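# Pack the drinks upright into a centred canvas bag

## Task

Every drink must end up standing upright on the bottom inside the canvas bag, and the bag itself must be left upright with its sides raised, placed centrally in front of the robot.

## Robot and tools

Robot: two arms, left_arm (carrying a left hand) and right_arm (carrying a right hand). Each hand has little, ring, middle and index fingers plus a thumb that bends and swings. Base poses in the scene frame: left_arm at (-0.035, +0.246, 0) m, quat_wxyz (+1.000, 0, 0, -0.016); right_arm at (-0.012, -0.263, 0) m, quat_wxyz (+1.000, 0, 0, -0.019). A camera stand sits behind the arms. Loose objects may get nudged at times.

Frames. Scene frame: origin at table height halfway between the nominal bases, +x out over the table, +z up, left_arm toward +y. Fixed cameras and the table use it. Each arm's reported hand pose (end_effector_position in m, end_effector_quat_wxyz) is in that arm's own base frame. Motion offsets are along the axes of that arm's current Hand target. Readings can be a few cm off.

Hand point: a point 0.05 m in front of the palm and 0.15 m from the wrist flange along the fingers. Its +z runs along straight fingers, +y out of the palm, +x across the palm away from the thumb on the right hand (toward the thumb on the left hand). Straight fingertips reach 0.06-0.07 m past it along +z, 0.06 m behind it along -y. A wrist bracket on the little-finger side juts 0.10 m across the palm and can strike things.

Row layout (used by execute_actions and move): one flat list of 28 numbers, each in [-1, 1], always covering both arms. Numbers 1-6: left_arm dx, dy, dz, rx, ry, rz. 7-12: left hand motors in the order little, ring, middle, index, thumb_bend, thumb_turn. 13-14: left force_limit, speed. 15-20: right_arm dx, dy, dz, rx, ry, rz. 21-26: right hand motors, same order. 27-28: right force_limit, speed.
Pose numbers are an offset (not a pose) from the arm's Hand target as it stood when the action or move began, along that target's own axes; 1.0 = 0.6 m for dx-dz and 180 degrees for the rotation vector rx-rz. All zeros re-requests the current Hand target. Offsets repeated in a later call move further.
Hand motor numbers are absolute targets: fingers -1 straight to +1 curled; thumb_bend -1 straight to +1 fully bent; thumb_turn -1 beside the palm to +1 across the palm facing the fingers. force_limit maps -1..+1 to about 0..10 N at the fingertip (0..15 N for both thumb motors). speed rises linearly from nearly zero at -1 to full at +0.48 and stays full above; full travel takes 0.49 s. For a soft grip close at speed -0.94 or slower. There is no 'no change' value: to keep a hand as it is, resend the eight hand numbers of its last executed row; if none was ever sent, send its hand_measured six, then hand_force_limit and hand_speed.

Gripping: with thumb_turn at +1 the hand closes around objects roughly 0.035-0.065 m thick, or handles down to ~0.025 m. A motor only starts when its target changes by at least 0.002. To squeeze harder, raise force_limit and send a more-closed target than hand_measured; to loosen, send a more-open one.

Tools.
execute_actions(actions, cameras): actions is a list of actions; each action is up to 15 rows at 1/30 s per step, the last row held for any missing steps. Every row in one action counts from the same start. Images come back only for an empty list or when cameras names them (["all"], names, or []).
move(target, speed, blend, blocking, cameras): target is one 28-number row or up to 15 rows, every row an offset from the Hand targets at the start (not chained). speed is path top speed in m/s, 0.002 to 4.3, default 0.25 (turn rate up to twice that in rad/s), one value or one per target. blend in m rounds corners between listed targets; 0 stops at each. All paths share at most 10 s and do not avoid obstacles. blocking=false returns after ~0.5 s while the move continues.
wait(seconds 0-10, cameras): lets time pass holding the last commands.
stop(cameras): brakes a running move.
zoom_image(camera, region): camera is cam_high, cam_low, cam_left_wrist or cam_right_wrist; region [x0, y0, x1, y1] in pixels of its latest image, at most 504x504. Images are 896x504.
show_instructions(): shows the reference pages.
finished_scene(scene=1): ends the scene for good.

Results: Hand target (the last commanded pose after clipping; next offsets start here), hand pose, joint positions, velocities (may say within noise), torques (positive toward larger joint angle; numbers 3 and 4 wrap at ±28 N m), hand_measured, hand_stopped_by (moving, target, force, stalled, fault), hand_load_n (positive when pushing a finger open; near 0 after a lost grip), motor temperatures, and for moves a 'move:' line: done, off_target, moving, held or fault, plus limits=paced (pose clipped) or limits=held (steps withheld). A resting hand often sits 1-5 cm short of its target, usually low; that is not a contact. Orientation commands are clipped to 40 degrees from the measured one per step.

Avoid: anything falling or being left off the table (fails); hitting fixed or heavy things hard (fails); arms or hands pressing on each other; dropping or releasing moving objects; fast or deep pushes; overloading fingers; paths passing near an arm's own base; long stretched holds that heat motors (MOTOR HOT at 85 °C, arm collapses at 100 °C). Joint ranges in rad: waist ±2.880, shoulder 0 to 3.142, elbow 0 to 3.019, wrist pitch -1.693 to 1.571, wrist yaw ±1.571, wrist roll ±2.094.

Each tool is called after "Emit:" as name([rows], argument=value, ...), one row to a line, values as JSON.

Reference images:

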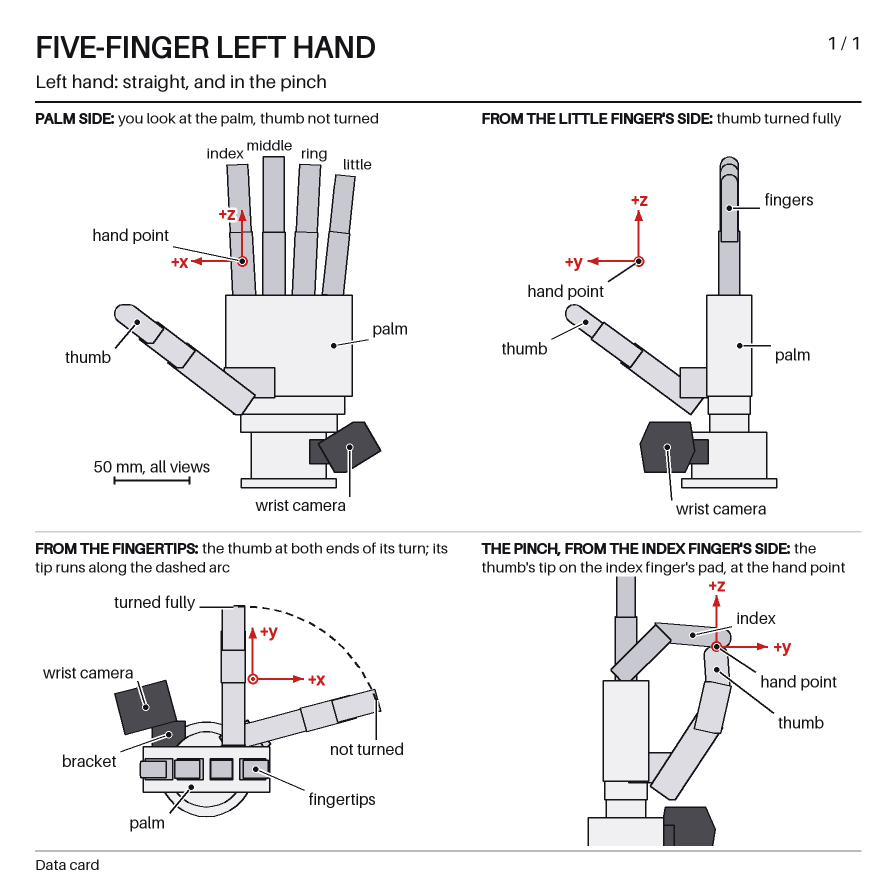

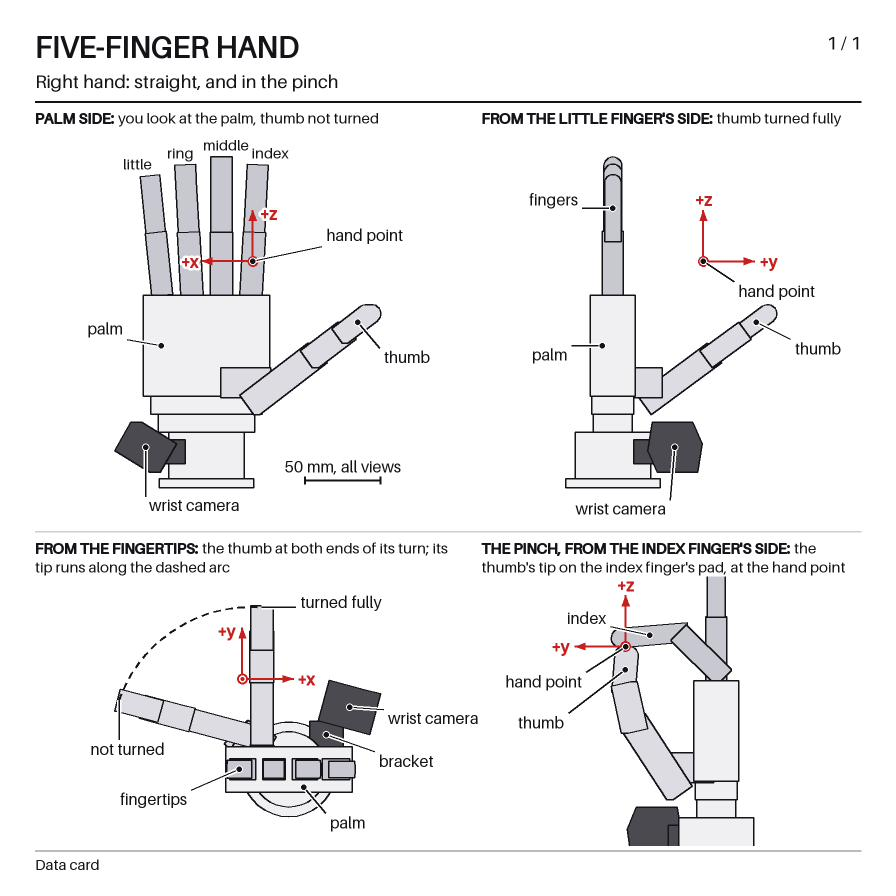

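## Session

Emit:
execute_actions(actions=[])

Scene clock: 0.00 s.
left_arm: end_effector_position=(+0.4974, +0.0489, +0.3152) hand_measured=(-1.000, -1.000, -1.000, -1.000, -1.000, -1.000) hand_load_n=(+0.0, +0.0, -0.5, +0.0, +0.0, +0.0) hand_stopped_by=(target, target, target, target, target, target) hand_force_limit=0.00 hand_speed=-0.80 end_effector_quat_wxyz=(+0.035, -0.641, +0.740, -0.200) | right_arm: end_effector_position=(+0.3129, +0.2357, +0.3355) hand_measured=(-1.000, -1.000, -1.000, -1.000, -1.000, -1.000) hand_load_n=(+0.0, +0.0, +0.0, +0.0, +0.0, +0.0) hand_stopped_by=(target, target, target, target, target, target) hand_force_limit=0.00 hand_speed=-0.80 end_effector_quat_wxyz=(+0.629, -0.651, -0.065, -0.420)
Joint positions: left_arm=[0.239 1.653 1.856 -1.517 0.322 0.341] | right_arm=[0.306 0.663 0.509 0.353 -0.766 -0.549]
Joint velocities: within noise
Joint torques (N m): no reading
Motor temperatures (°C): left_arm=[31 31 29 31 27 27] | right_arm=[26 32 29 29 29 30]
Heat: left arm: hottest waist 31 °C; right arm: hottest shoulder 32 °C.
Hand target: left_arm +0.5037, +0.0489, +0.3246; +0.047, -0.639, +0.739, -0.210 | right_arm +0.3163, +0.2356, +0.3552; +0.630, -0.639, -0.074, -0.436

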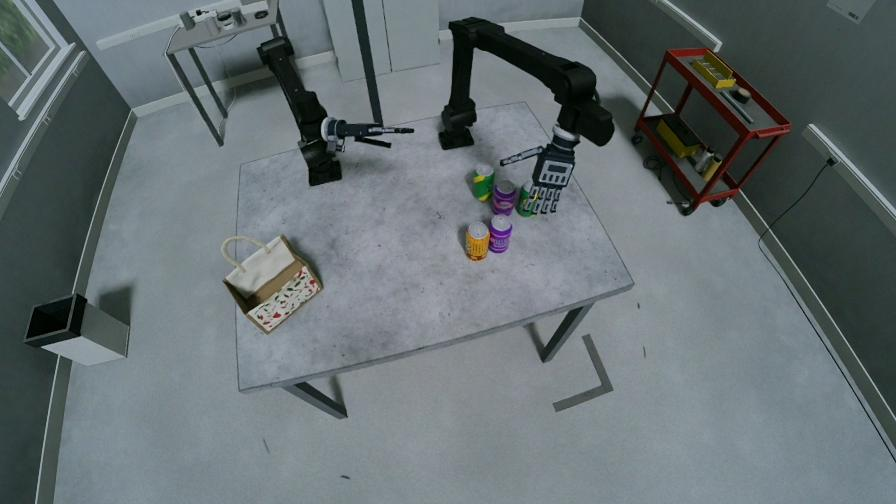

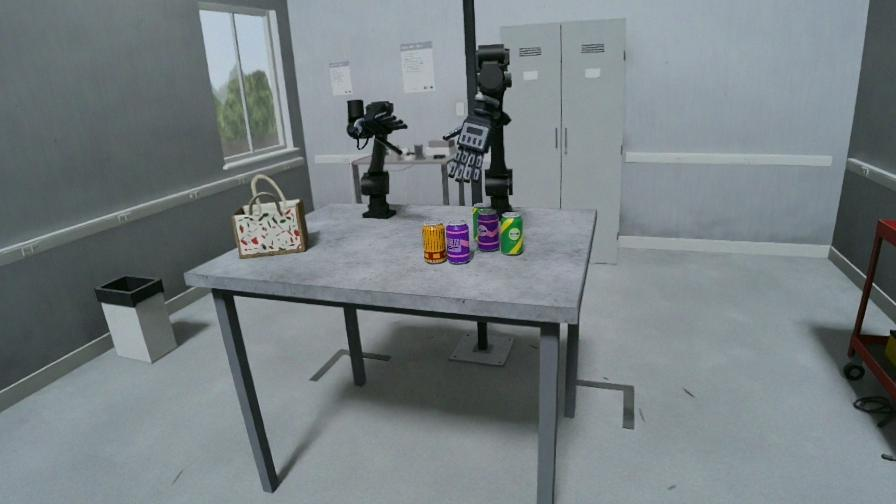

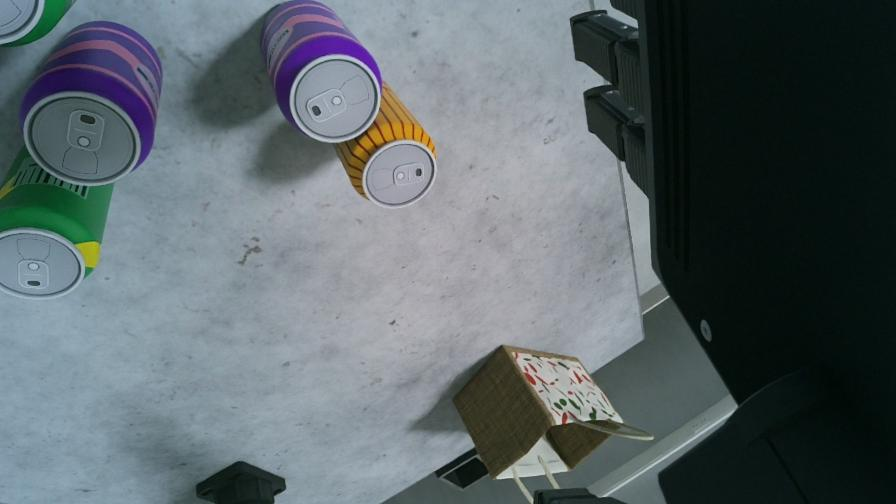

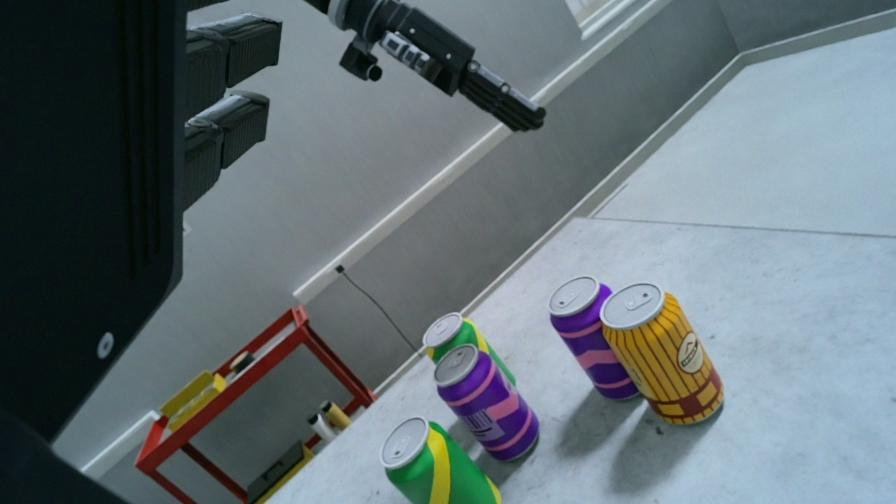

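Emit:
zoom_image(camera="cam_high", region=[200, 210, 360, 350])

Emit:
zoom_image(camera="cam_low", region=[210, 160, 350, 280])

Emit:
zoom_image(camera="cam_high", region=[420, 130, 620, 290])

Emit:
zoom_image(camera="cam_low", region=[400, 180, 560, 290])

Emit:
zoom_image(camera="cam_left_wrist", region=[400, 310, 700, 504])

Scaled by 3.150.

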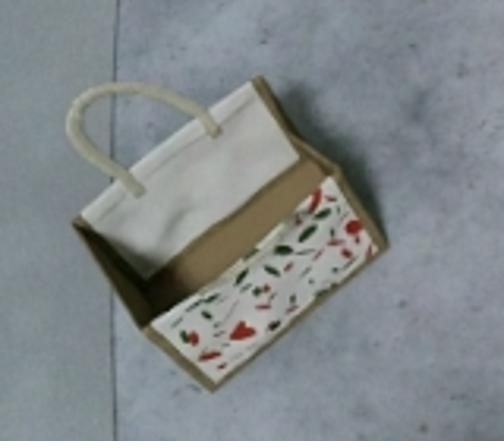

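Scaled by 3.600.

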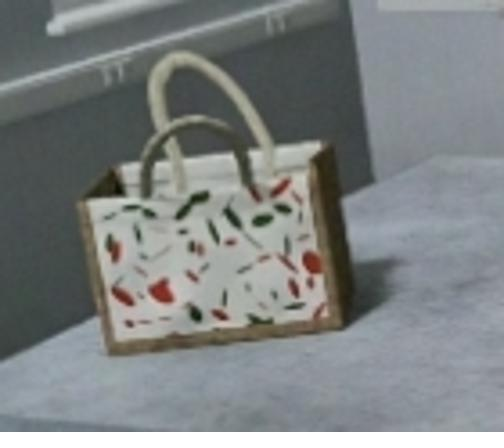

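Scaled by 2.520.

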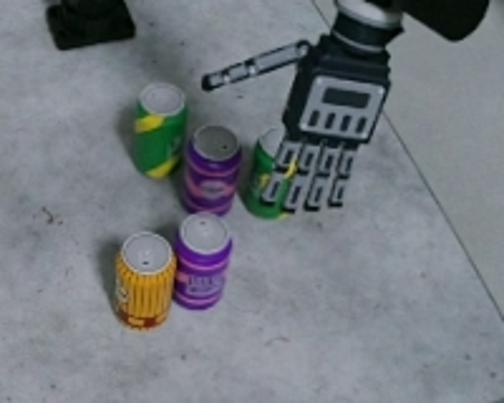

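Scaled by 3.150.

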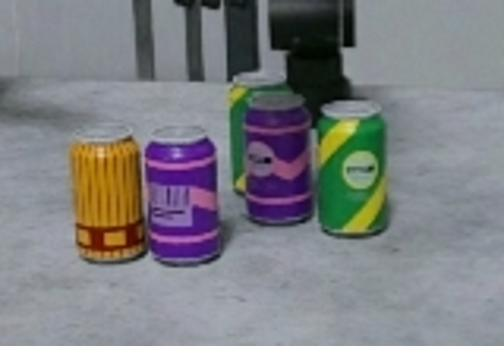

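Scaled by 1.680.

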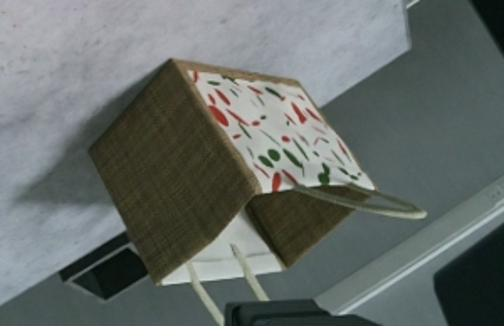

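Emit:
move(target=[0,0,0,0,0,0,-1,-1,-1,-1,-1,-1,0,-0.8,0.4177,0.2042,-0.4573,-0.5124,0.1696,0.36,-1,-1,-1,-1,-1,-1,0,-0.8], speed=0.35, cameras=["all"])

Scene clock: 193.20 s.
left_arm: end_effector_position=(+0.4974, +0.0489, +0.3152) hand_measured=(-1.000, -1.000, -1.000, -1.000, -1.000, -1.000) hand_load_n=(+0.0, +0.0, +0.0, +0.0, +0.0, +0.0) hand_stopped_by=(target, target, target, target, target, target) hand_force_limit=0.00 hand_speed=-0.80 end_effector_quat_wxyz=(+0.035, -0.641, +0.740, -0.200) | right_arm: end_effector_position=(+0.4129, -0.1342, +0.3676) hand_measured=(-1.000, -1.000, -1.000, -1.000, -1.000, -1.000) hand_load_n=(+0.0, +0.0, +0.0, +0.0, +0.0, +0.0) hand_stopped_by=(target, target, target, target, target, target) hand_force_limit=0.00 hand_speed=-0.80 end_effector_quat_wxyz=(-0.117, +0.707, -0.688, +0.113)
Joint positions: left_arm=[0.239 1.653 1.856 -1.517 0.322 0.341] | right_arm=[-0.384 1.49 1.832 -1.613 -0.129 -0.391]
Joint torques (N m): left_arm=[0.38 -15.21 9.09 0.49 0.32 0.02] | right_arm=[-1.14 -11.16 14.49 -0.16 0.03 0.11]
Motor temperatures (°C): left_arm=[30 34 38 30 27 26] | right_arm=[26 32 41 28 27 28]
Heat: left arm: hottest elbow 38 °C; right arm: hottest elbow 41 °C.
Hand target: left_arm +0.5037, +0.0489, +0.3246; +0.047, -0.639, +0.739, -0.210 | right_arm +0.4204, -0.1409, +0.3799; -0.122, +0.696, -0.697, +0.123
Off the commanded pose: left_arm 0.011 m, 2 deg | right_arm 0.016 m, 2 deg.
move: off_target (left_arm, right_arm)

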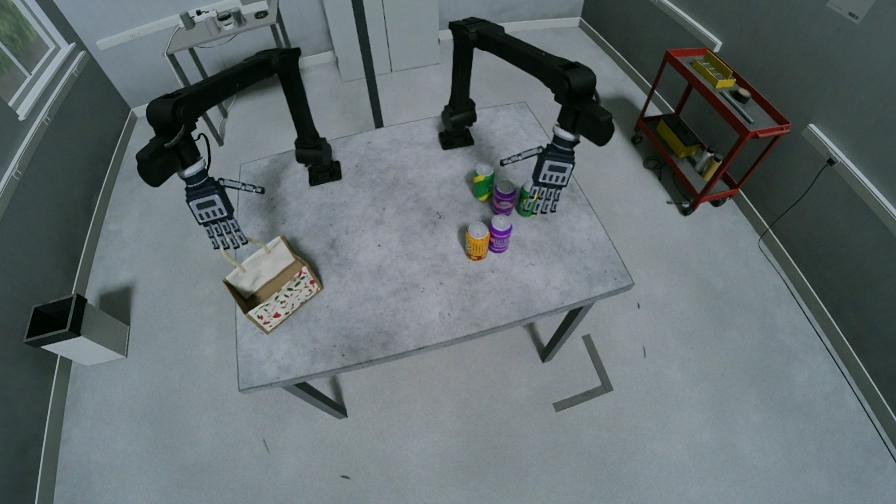

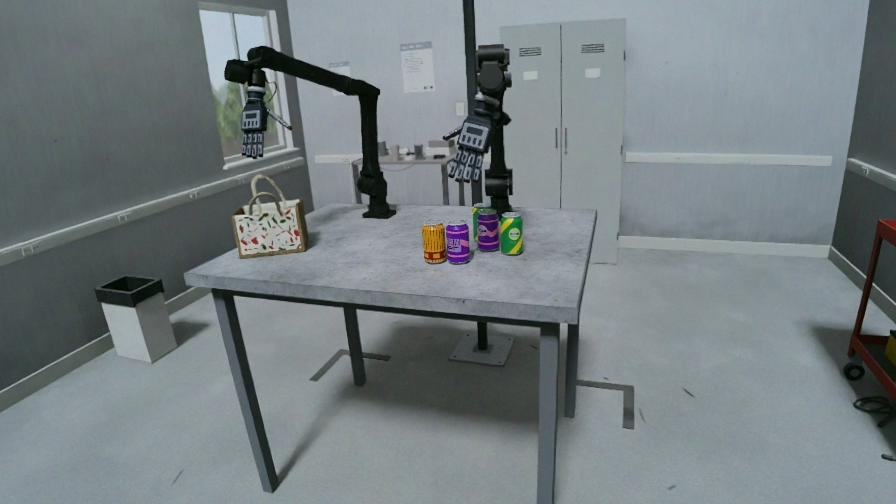

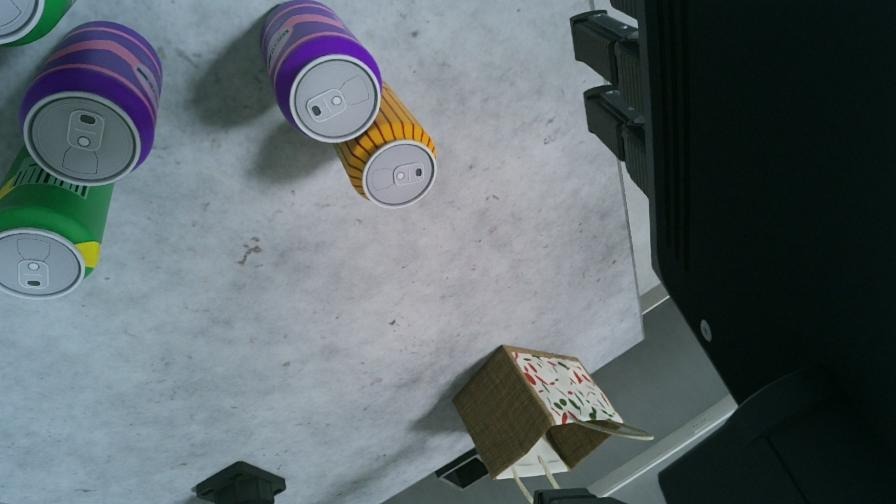

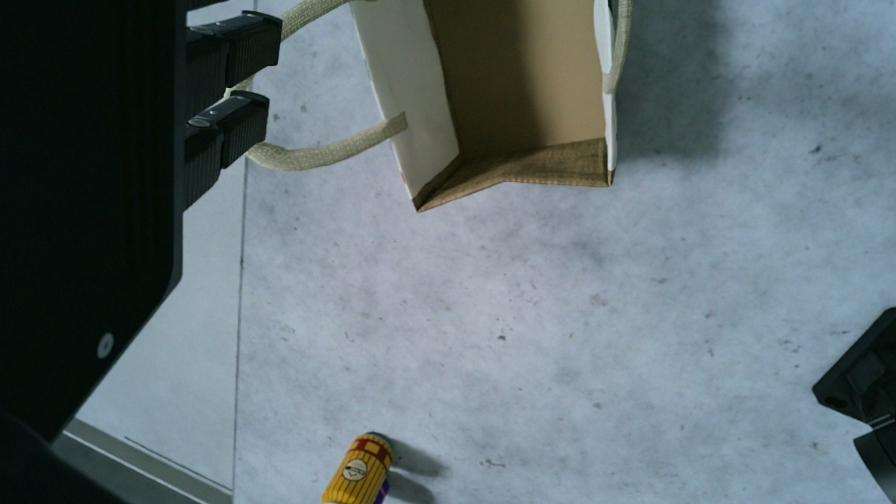

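Emit:
zoom_image(camera="cam_high", region=[180, 80, 480, 250])

Emit:
zoom_image(camera="cam_high", region=[400, 80, 660, 320])

Emit:
zoom_image(camera="cam_right_wrist", region=[180, 0, 684, 283])

Scaled by 1.680.

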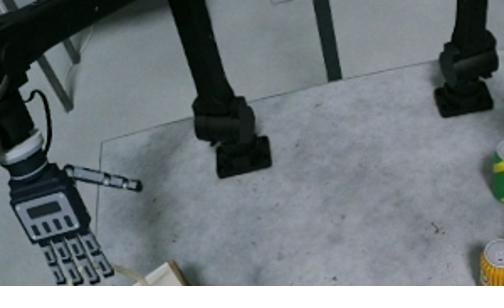

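Scaled by 1.938.

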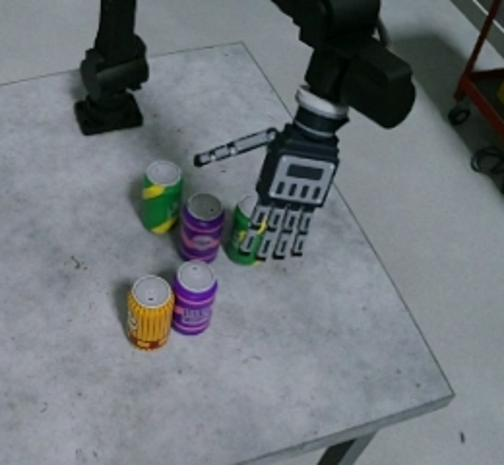

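Scaled by 1.000.

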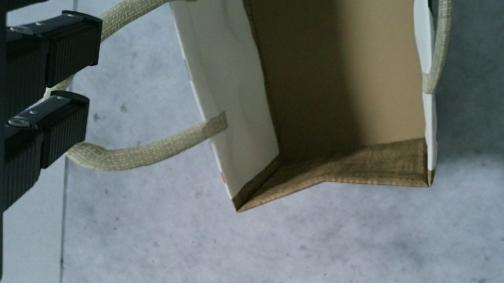

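Emit:
move(target=[0,0,0,0,0,0,-1,-1,-1,-1,-1,-1,0,-0.8,-0.1663,-0.0125,0.1462,-0.1015,0.0555,0.3173,-1,-1,-1,-1,-1,1,0,0], speed=0.3, cameras=["cam_high","cam_low","cam_right_wrist"])

Scene clock: 398.20 s.
left_arm: end_effector_position=(+0.4974, +0.0489, +0.3152) hand_measured=(-1.000, -1.000, -1.000, -1.000, -1.000, -1.000) hand_load_n=(+0.0, +0.0, +0.5, +0.0, +0.0, +0.0) hand_stopped_by=(target, target, target, target, target, target) hand_force_limit=0.00 hand_speed=-0.80 end_effector_quat_wxyz=(+0.035, -0.641, +0.740, -0.200) | right_arm: end_effector_position=(+0.4546, -0.0479, +0.3076) hand_measured=(-1.000, -1.000, -1.000, -1.000, -1.000, +1.000) hand_load_n=(+0.0, +0.0, +0.0, +0.0, +0.0, +0.0) hand_stopped_by=(target, target, target, target, target, target) hand_force_limit=0.00 hand_speed=0.00 end_effector_quat_wxyz=(+0.028, -0.280, +0.959, -0.018)
Joint positions: left_arm=[0.239 1.653 1.856 -1.517 0.322 0.341] | right_arm=[-0.243 1.548 1.723 -1.679 0.003 0.76]
Joint torques (N m): left_arm=[0.38 -15.27 9.09 0.46 0.32 0.02] | right_arm=[0.91 -11.81 9.58 -0.58 -0.2 0.11]
Heat: left arm: hottest elbow 40 °C; right arm: hottest elbow 45 °C.
Hand target: left_arm +0.5037, +0.0489, +0.3246; +0.047, -0.639, +0.739, -0.210 | right_arm +0.4574, -0.0411, +0.3001; +0.000, -0.278, +0.961, +0.000
Off the commanded pose: left_arm 0.011 m, 2 deg | right_arm 0.011 m, 4 deg.
joint sent to its limit (right arm) — joint 4 (wrist pitch), lower limit. The joint targets still meet the commanded pose.
move: off_target (left_arm, right_arm)
Images, in order (width x height): cam_high 896x504, cam_low 896x504, cam_right_wrist 896x504.

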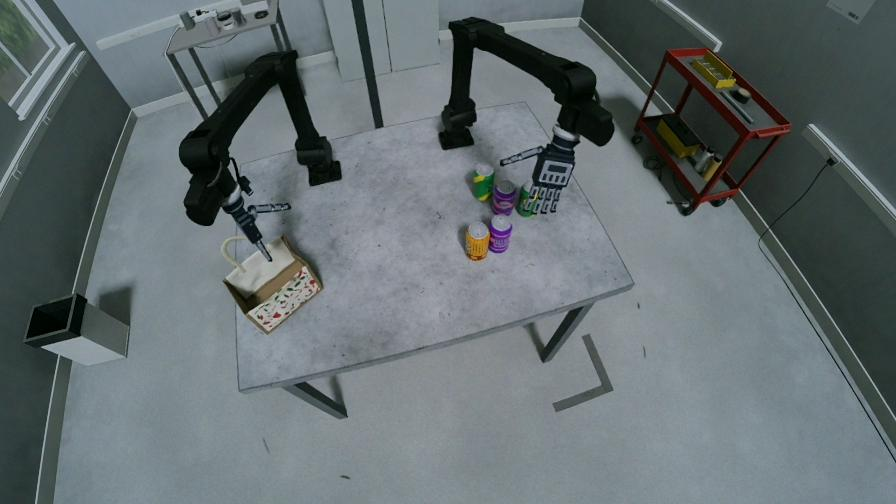

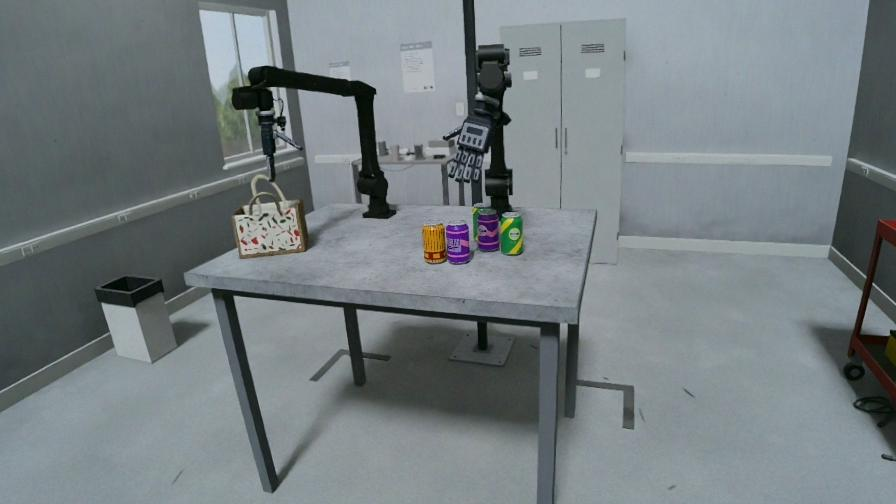

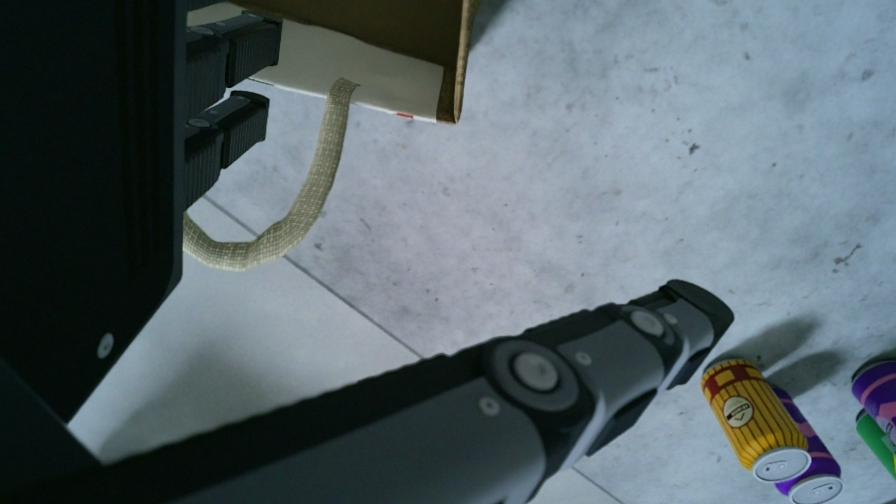

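Emit:
move(target=[0,0,0,0,0,0,-1,-1,-1,-1,-1,-1,0,-0.8,0,0,0.25,0,0,0,-1,-1,-1,-1,-1,1,0,0], speed=0.2, cameras=["cam_high","cam_low","cam_right_wrist"])

Scene clock: 417.63 s.
left_arm: end_effector_position=(+0.4974, +0.0489, +0.3152) hand_measured=(-1.000, -1.000, -1.000, -1.000, -1.000, -1.000) hand_load_n=(+0.0, +0.0, +0.0, +0.0, +0.0, +0.0) hand_stopped_by=(target, target, target, target, target, target) hand_force_limit=0.00 hand_speed=-0.80 end_effector_quat_wxyz=(+0.035, -0.641, +0.740, -0.200) | right_arm: end_effector_position=(+0.4486, -0.0460, +0.1546) hand_measured=(-1.000, -1.000, -1.000, -1.000, -1.000, +1.000) hand_load_n=(+0.0, +0.0, +0.0, +0.0, +0.0, +0.0) hand_stopped_by=(target, target, target, target, target, target) hand_force_limit=0.00 hand_speed=0.00 end_effector_quat_wxyz=(-0.006, -0.280, +0.960, +0.002)
Joint positions: left_arm=[0.239 1.653 1.856 -1.517 0.322 0.341] | right_arm=[-0.242 1.597 1.374 -1.36 0.003 0.761]
Joint torques (N m): left_arm=[0.26 -15.21 9.09 0.46 0.31 0.02] | right_arm=[1.2 -12.81 9.74 0.44 0.02 0.1]
Heat: left arm: hottest elbow 40 °C; right arm: hottest elbow 42 °C.
Hand target: left_arm +0.5037, +0.0489, +0.3246; +0.047, -0.639, +0.739, -0.210 | right_arm +0.4575, -0.0409, +0.1501; +0.000, -0.278, +0.961, +0.000
Off the commanded pose: left_arm 0.011 m, 2 deg | right_arm 0.011 m, 1 deg.
move: off_target (left_arm, right_arm)
Images, in order (width x height): cam_high 896x504, cam_low 896x504, cam_right_wrist 896x504.

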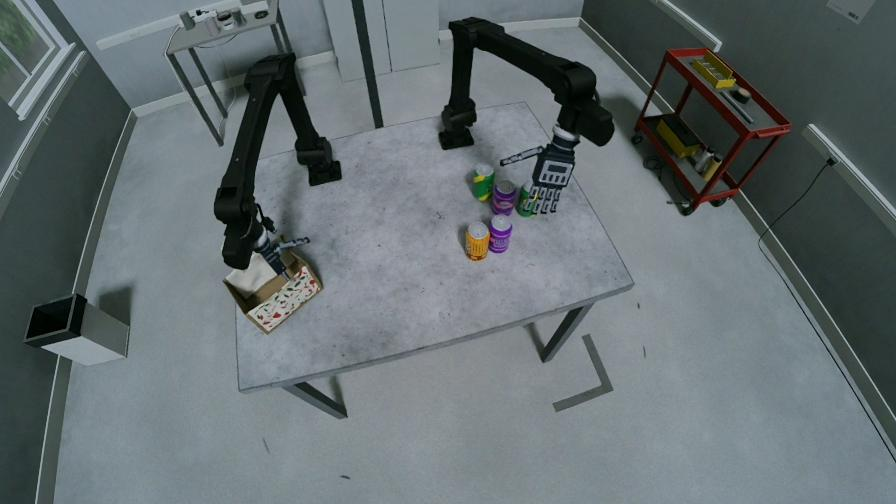

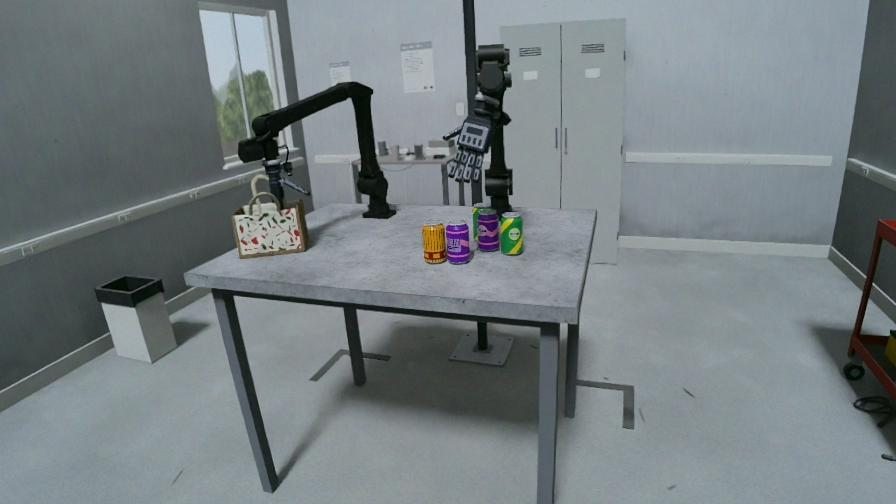

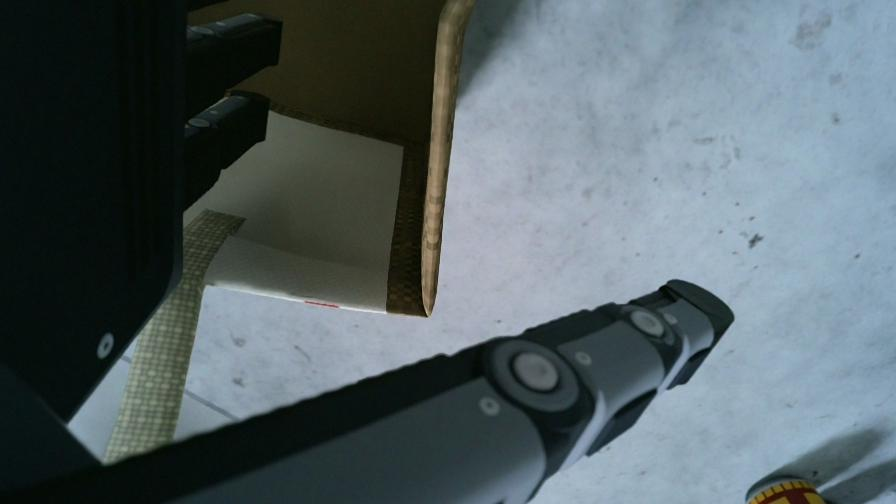

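Emit:
move([
  [0,0,0,0,0,0,-1,-1,-1,-1,-1,-1,0,-0.8,0,0,0.0833,0,0,0,-1,-1,-1,-1,-1,1,0,0],
  [0,0,0,0,0,0,-1,-1,-1,-1,-1,-1,0,-0.8,0.001,0.099,0.0833,0,0,0,-1,-1,-1,-1,-1,1,0,0],
  [0,0,0,0,0,0,-1,-1,-1,-1,-1,-1,0,-0.8,-0.0435,0.3606,0.0833,0,0,-0.111,-1,-1,-1,-1,-1,1,0,0],
], speed=[0.15,0.1,0.12], blend=[0,0.02,0], cameras=["cam_high","cam_low","cam_right_wrist"])

Scene clock: 446.37 s.
left_arm: end_effector_position=(+0.4974, +0.0489, +0.3152) hand_measured=(-1.000, -1.000, -1.000, -1.000, -1.000, -1.000) hand_load_n=(+0.0, +0.0, +0.0, +0.0, +0.0, +0.0) hand_stopped_by=(target, target, target, target, target, target) hand_force_limit=0.00 hand_speed=-0.80 end_effector_quat_wxyz=(+0.035, -0.641, +0.740, -0.200) | right_arm: end_effector_position=(+0.3597, +0.1496, +0.0937) hand_measured=(-1.000, -1.000, -1.000, -1.000, -1.000, +1.000) hand_load_n=(+0.0, +0.0, +0.0, +0.0, +0.0, +0.0) hand_stopped_by=(target, target, target, target, target, target) hand_force_limit=0.00 hand_speed=0.00 end_effector_quat_wxyz=(-0.020, -0.439, +0.898, +0.002)
Joint positions: left_arm=[0.239 1.653 1.856 -1.517 0.322 0.341] | right_arm=[0.227 1.488 1.079 -1.2 0.004 0.889]
Joint torques (N m): left_arm=[0.26 -15.33 9.09 0.46 0.32 0.02] | right_arm=[0.62 -13.16 8.87 0.39 0.03 0.1]
Heat: left arm: hottest elbow 40 °C; right arm: hottest elbow 40 °C.
Hand target: left_arm +0.5037, +0.0489, +0.3246; +0.047, -0.639, +0.739, -0.210 | right_arm +0.3642, +0.1561, +0.1002; +0.000, -0.440, +0.898, +0.000
Off the commanded pose: left_arm 0.011 m, 2 deg | right_arm 0.010 m, 2 deg.
move: off_target (left_arm)
Images, in order (width x height): cam_high 896x504, cam_low 896x504, cam_right_wrist 896x504.

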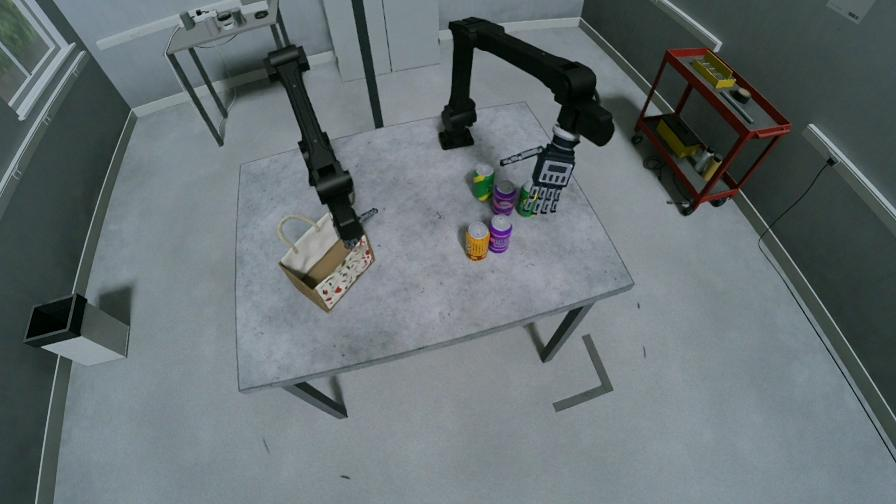

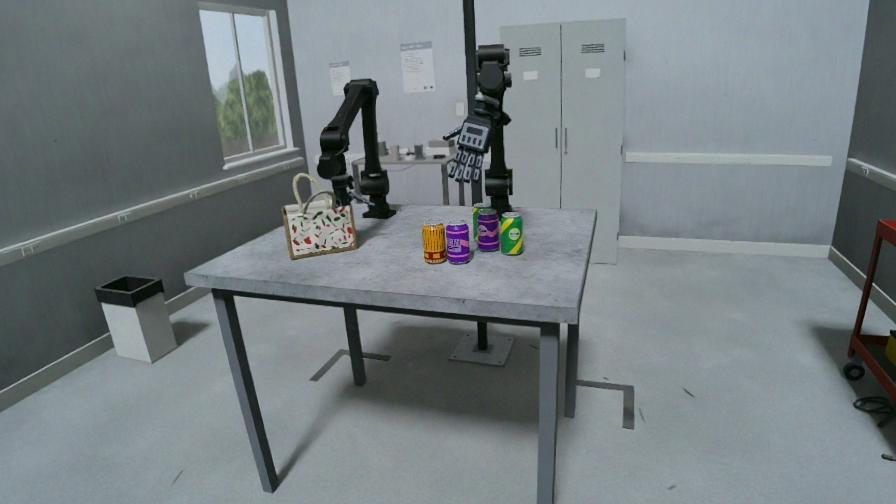

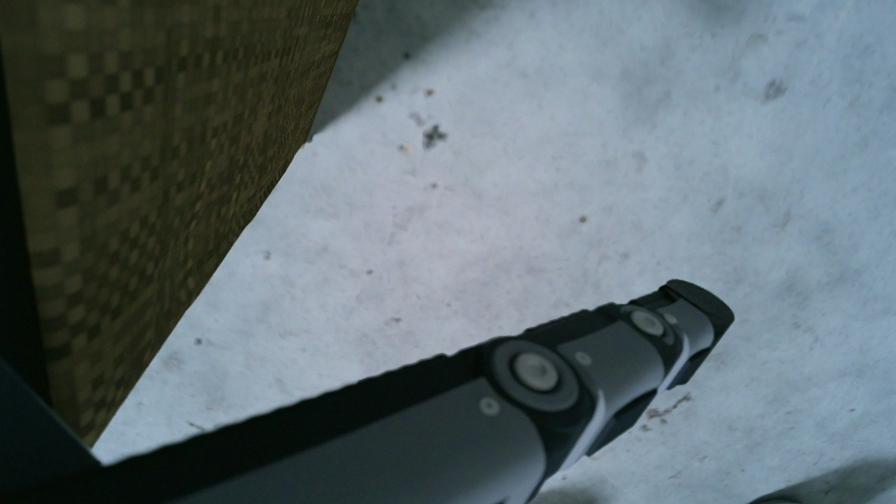

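Emit:
move([
  [0,0,0,0,0,0,-1,-1,-1,-1,-1,-1,0,-0.8,-0.0889,0.2053,0,0,0,-0.139,-1,-1,-1,-1,-1,1,0,0],
  [0,0,0,0,0,0,-1,-1,-1,-1,-1,-1,0,-0.8,-0.096,0.2875,0,0,0,-0.2222,-1,-1,-1,-1,-1,1,0,0],
], speed=0.12, blend=[0.02,0], cameras=["cam_high","cam_low","cam_left_wrist"])

Scene clock: 467.23 s.
left_arm: end_effector_position=(+0.4974, +0.0489, +0.3152) hand_measured=(-1.000, -1.000, -1.000, -1.000, -1.000, -1.000) hand_load_n=(+0.0, +0.0, +0.0, +0.0, +0.0, +0.0) hand_stopped_by=(target, target, target, target, target, target) hand_force_limit=0.00 hand_speed=-0.80 end_effector_quat_wxyz=(+0.035, -0.641, +0.740, -0.200) | right_arm: end_effector_position=(+0.2501, +0.2894, +0.0928) hand_measured=(-1.000, -1.000, -1.000, -1.000, -1.000, +1.000) hand_load_n=(+0.0, -0.5, +0.0, +0.0, -0.5, +0.0) hand_stopped_by=(target, target, target, target, target, target) hand_force_limit=0.00 hand_speed=0.00 end_effector_quat_wxyz=(+0.021, +0.709, -0.705, +0.000)
Joint positions: left_arm=[0.239 1.653 1.856 -1.517 0.322 0.341] | right_arm=[0.698 1.507 1.095 -1.2 0.004 0.692]
Joint torques (N m): left_arm=[0.32 -15.33 9.06 0.4 0.32 0.03] | right_arm=[1.03 -10.4 13.23 0.16 0.05 -0.13]
Heat: left arm: hottest elbow 41 °C; right arm: hottest elbow 39 °C.
Hand target: left_arm +0.5037, +0.0489, +0.3246; +0.047, -0.639, +0.739, -0.210 | right_arm +0.2630, +0.3072, +0.1003; +0.000, +0.721, -0.693, +0.000
Off the commanded pose: left_arm 0.011 m, 2 deg | right_arm 0.023 m, 3 deg.
move: off_target (left_arm, right_arm)
Images, in order (width x height): cam_high 896x504, cam_low 896x504, cam_left_wrist 896x504.

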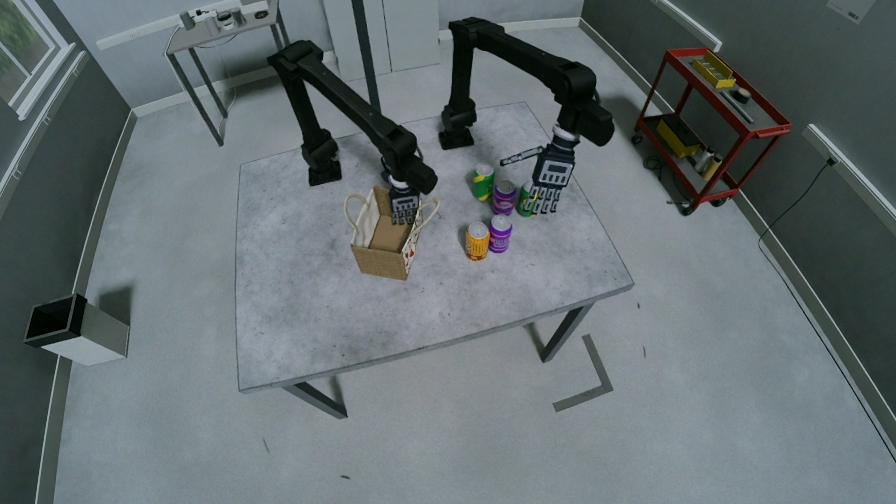

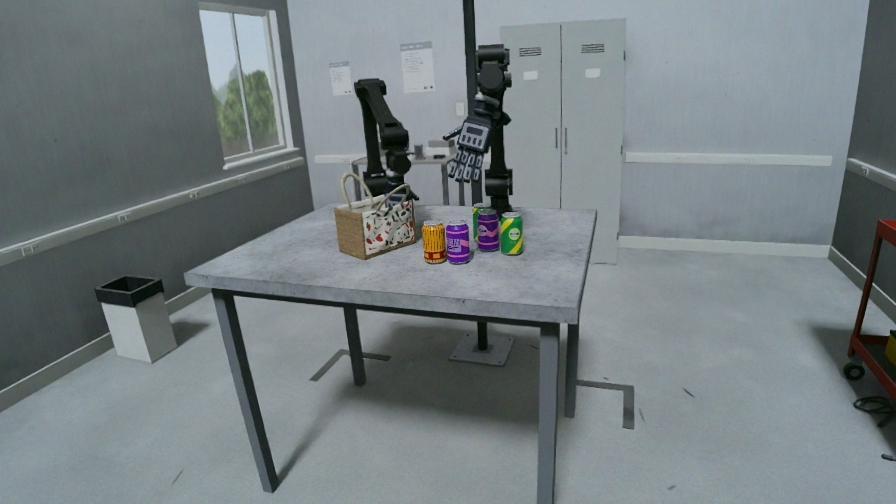

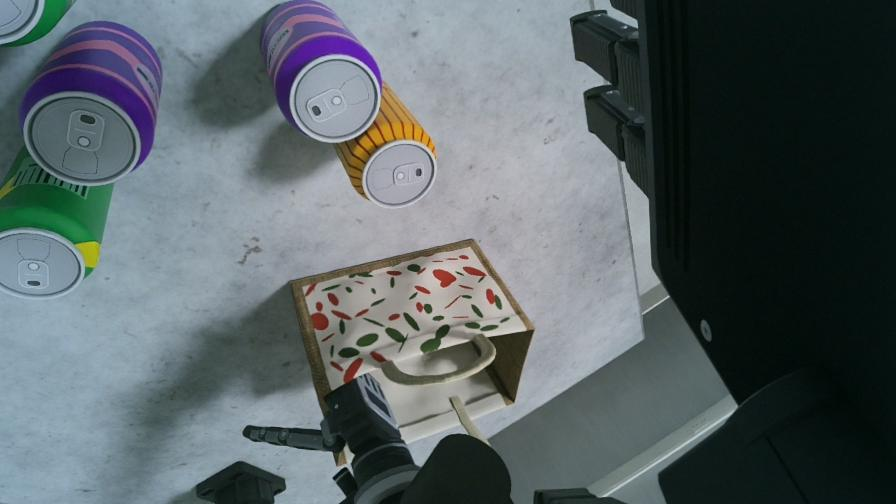

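Emit:
move([
  [0,0,0,0,0,0,-1,-1,-1,-1,-1,-1,0,-0.8,0,0,-0.25,0,0,0,-1,-1,-1,-1,-1,1,0,0],
  [0,0,0,0,0,0,-1,-1,-1,-1,-1,-1,0,-0.8,0.3,0.05,-0.35,0,0,0,-1,-1,-1,-1,-1,1,0,0],
], speed=0.25, blend=[0.03,0], cameras=["all"])

Scene clock: 500.70 s.
left_arm: end_effector_position=(+0.4974, +0.0489, +0.3152) hand_measured=(-1.000, -1.000, -1.000, -1.000, -1.000, -1.000) hand_load_n=(+0.0, +0.0, +0.0, +0.0, +0.0, +0.0) hand_stopped_by=(target, target, target, target, target, target) hand_force_limit=0.00 hand_speed=-0.80 end_effector_quat_wxyz=(+0.035, -0.641, +0.740, -0.200) | right_arm: end_effector_position=(+0.2430, +0.1298, +0.3075) hand_measured=(-1.000, -1.000, -1.000, -1.000, -1.000, +1.000) hand_load_n=(+0.0, +0.0, +0.0, +0.0, +0.0, +0.0) hand_stopped_by=(target, target, target, target, target, target) hand_force_limit=0.00 hand_speed=0.00 end_effector_quat_wxyz=(-0.043, +0.718, -0.695, +0.018)
Joint positions: left_arm=[0.239 1.653 1.856 -1.517 0.322 0.341] | right_arm=[0.317 1.129 1.332 -1.681 -0.008 0.284]
Joint torques (N m): left_arm=[0.26 -15.38 9.1 0.49 0.32 0.02] | right_arm=[-1.14 -7.59 9.69 -0.43 -0.13 -0.1]
Heat: left arm: hottest elbow 41 °C; right arm: hottest elbow 42 °C.
Hand target: left_arm +0.5037, +0.0489, +0.3246; +0.047, -0.639, +0.739, -0.210 | right_arm +0.2400, +0.1260, +0.3102; +0.000, +0.721, -0.693, +0.000
Off the commanded pose: left_arm 0.011 m, 2 deg | right_arm 0.006 m, 5 deg.
joint sent to its limit (right arm) — joint 4 (wrist pitch), lower limit. The joint targets are off in orientation, not in position.
move: off_target (left_arm, right_arm)

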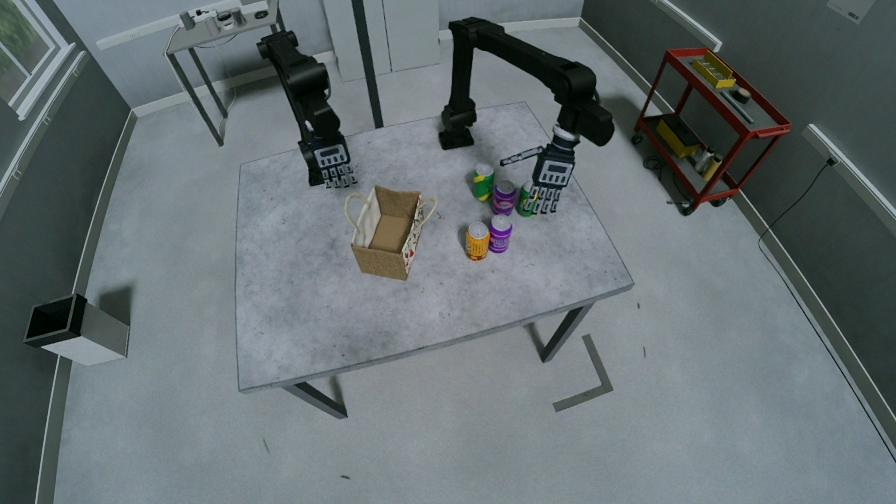

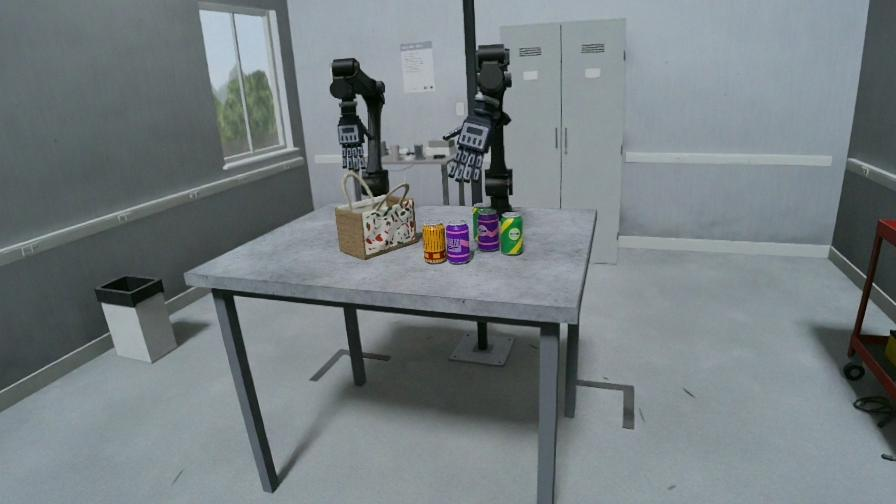

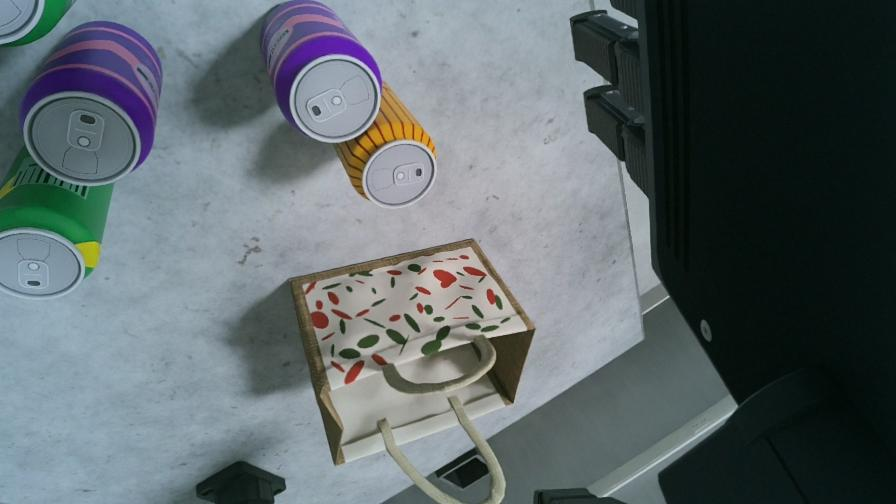

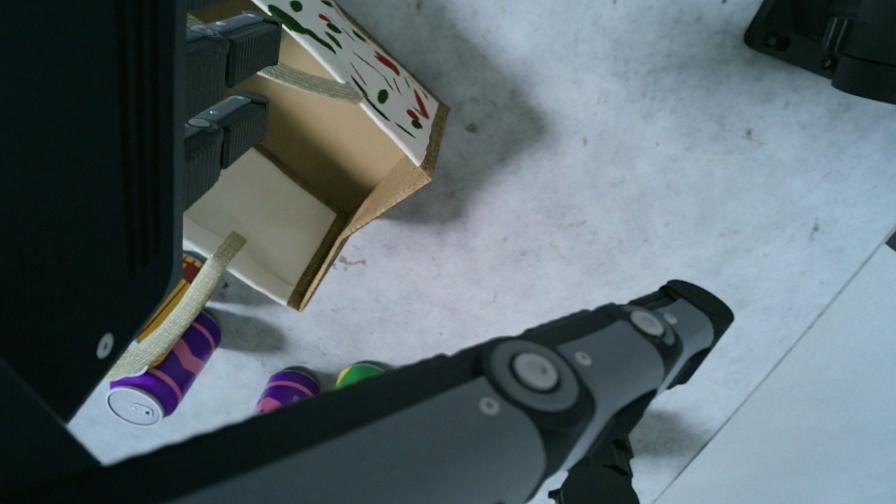

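Emit:
zoom_image(camera="cam_high", region=[330, 150, 560, 300])

Emit:
zoom_image(camera="cam_low", region=[320, 160, 540, 290])

Scaled by 2.191.

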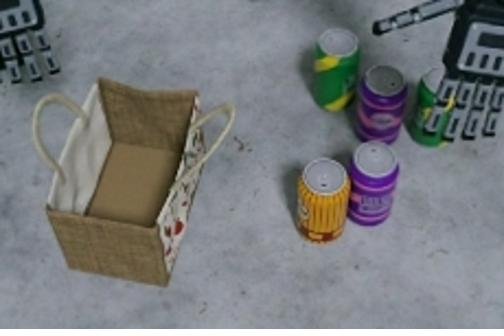

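Scaled by 2.291.

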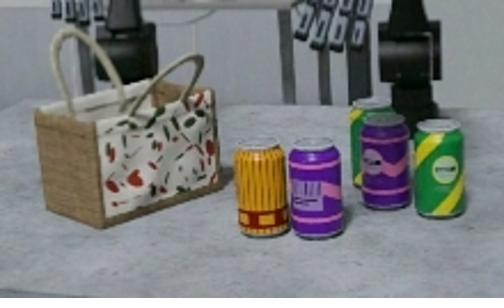

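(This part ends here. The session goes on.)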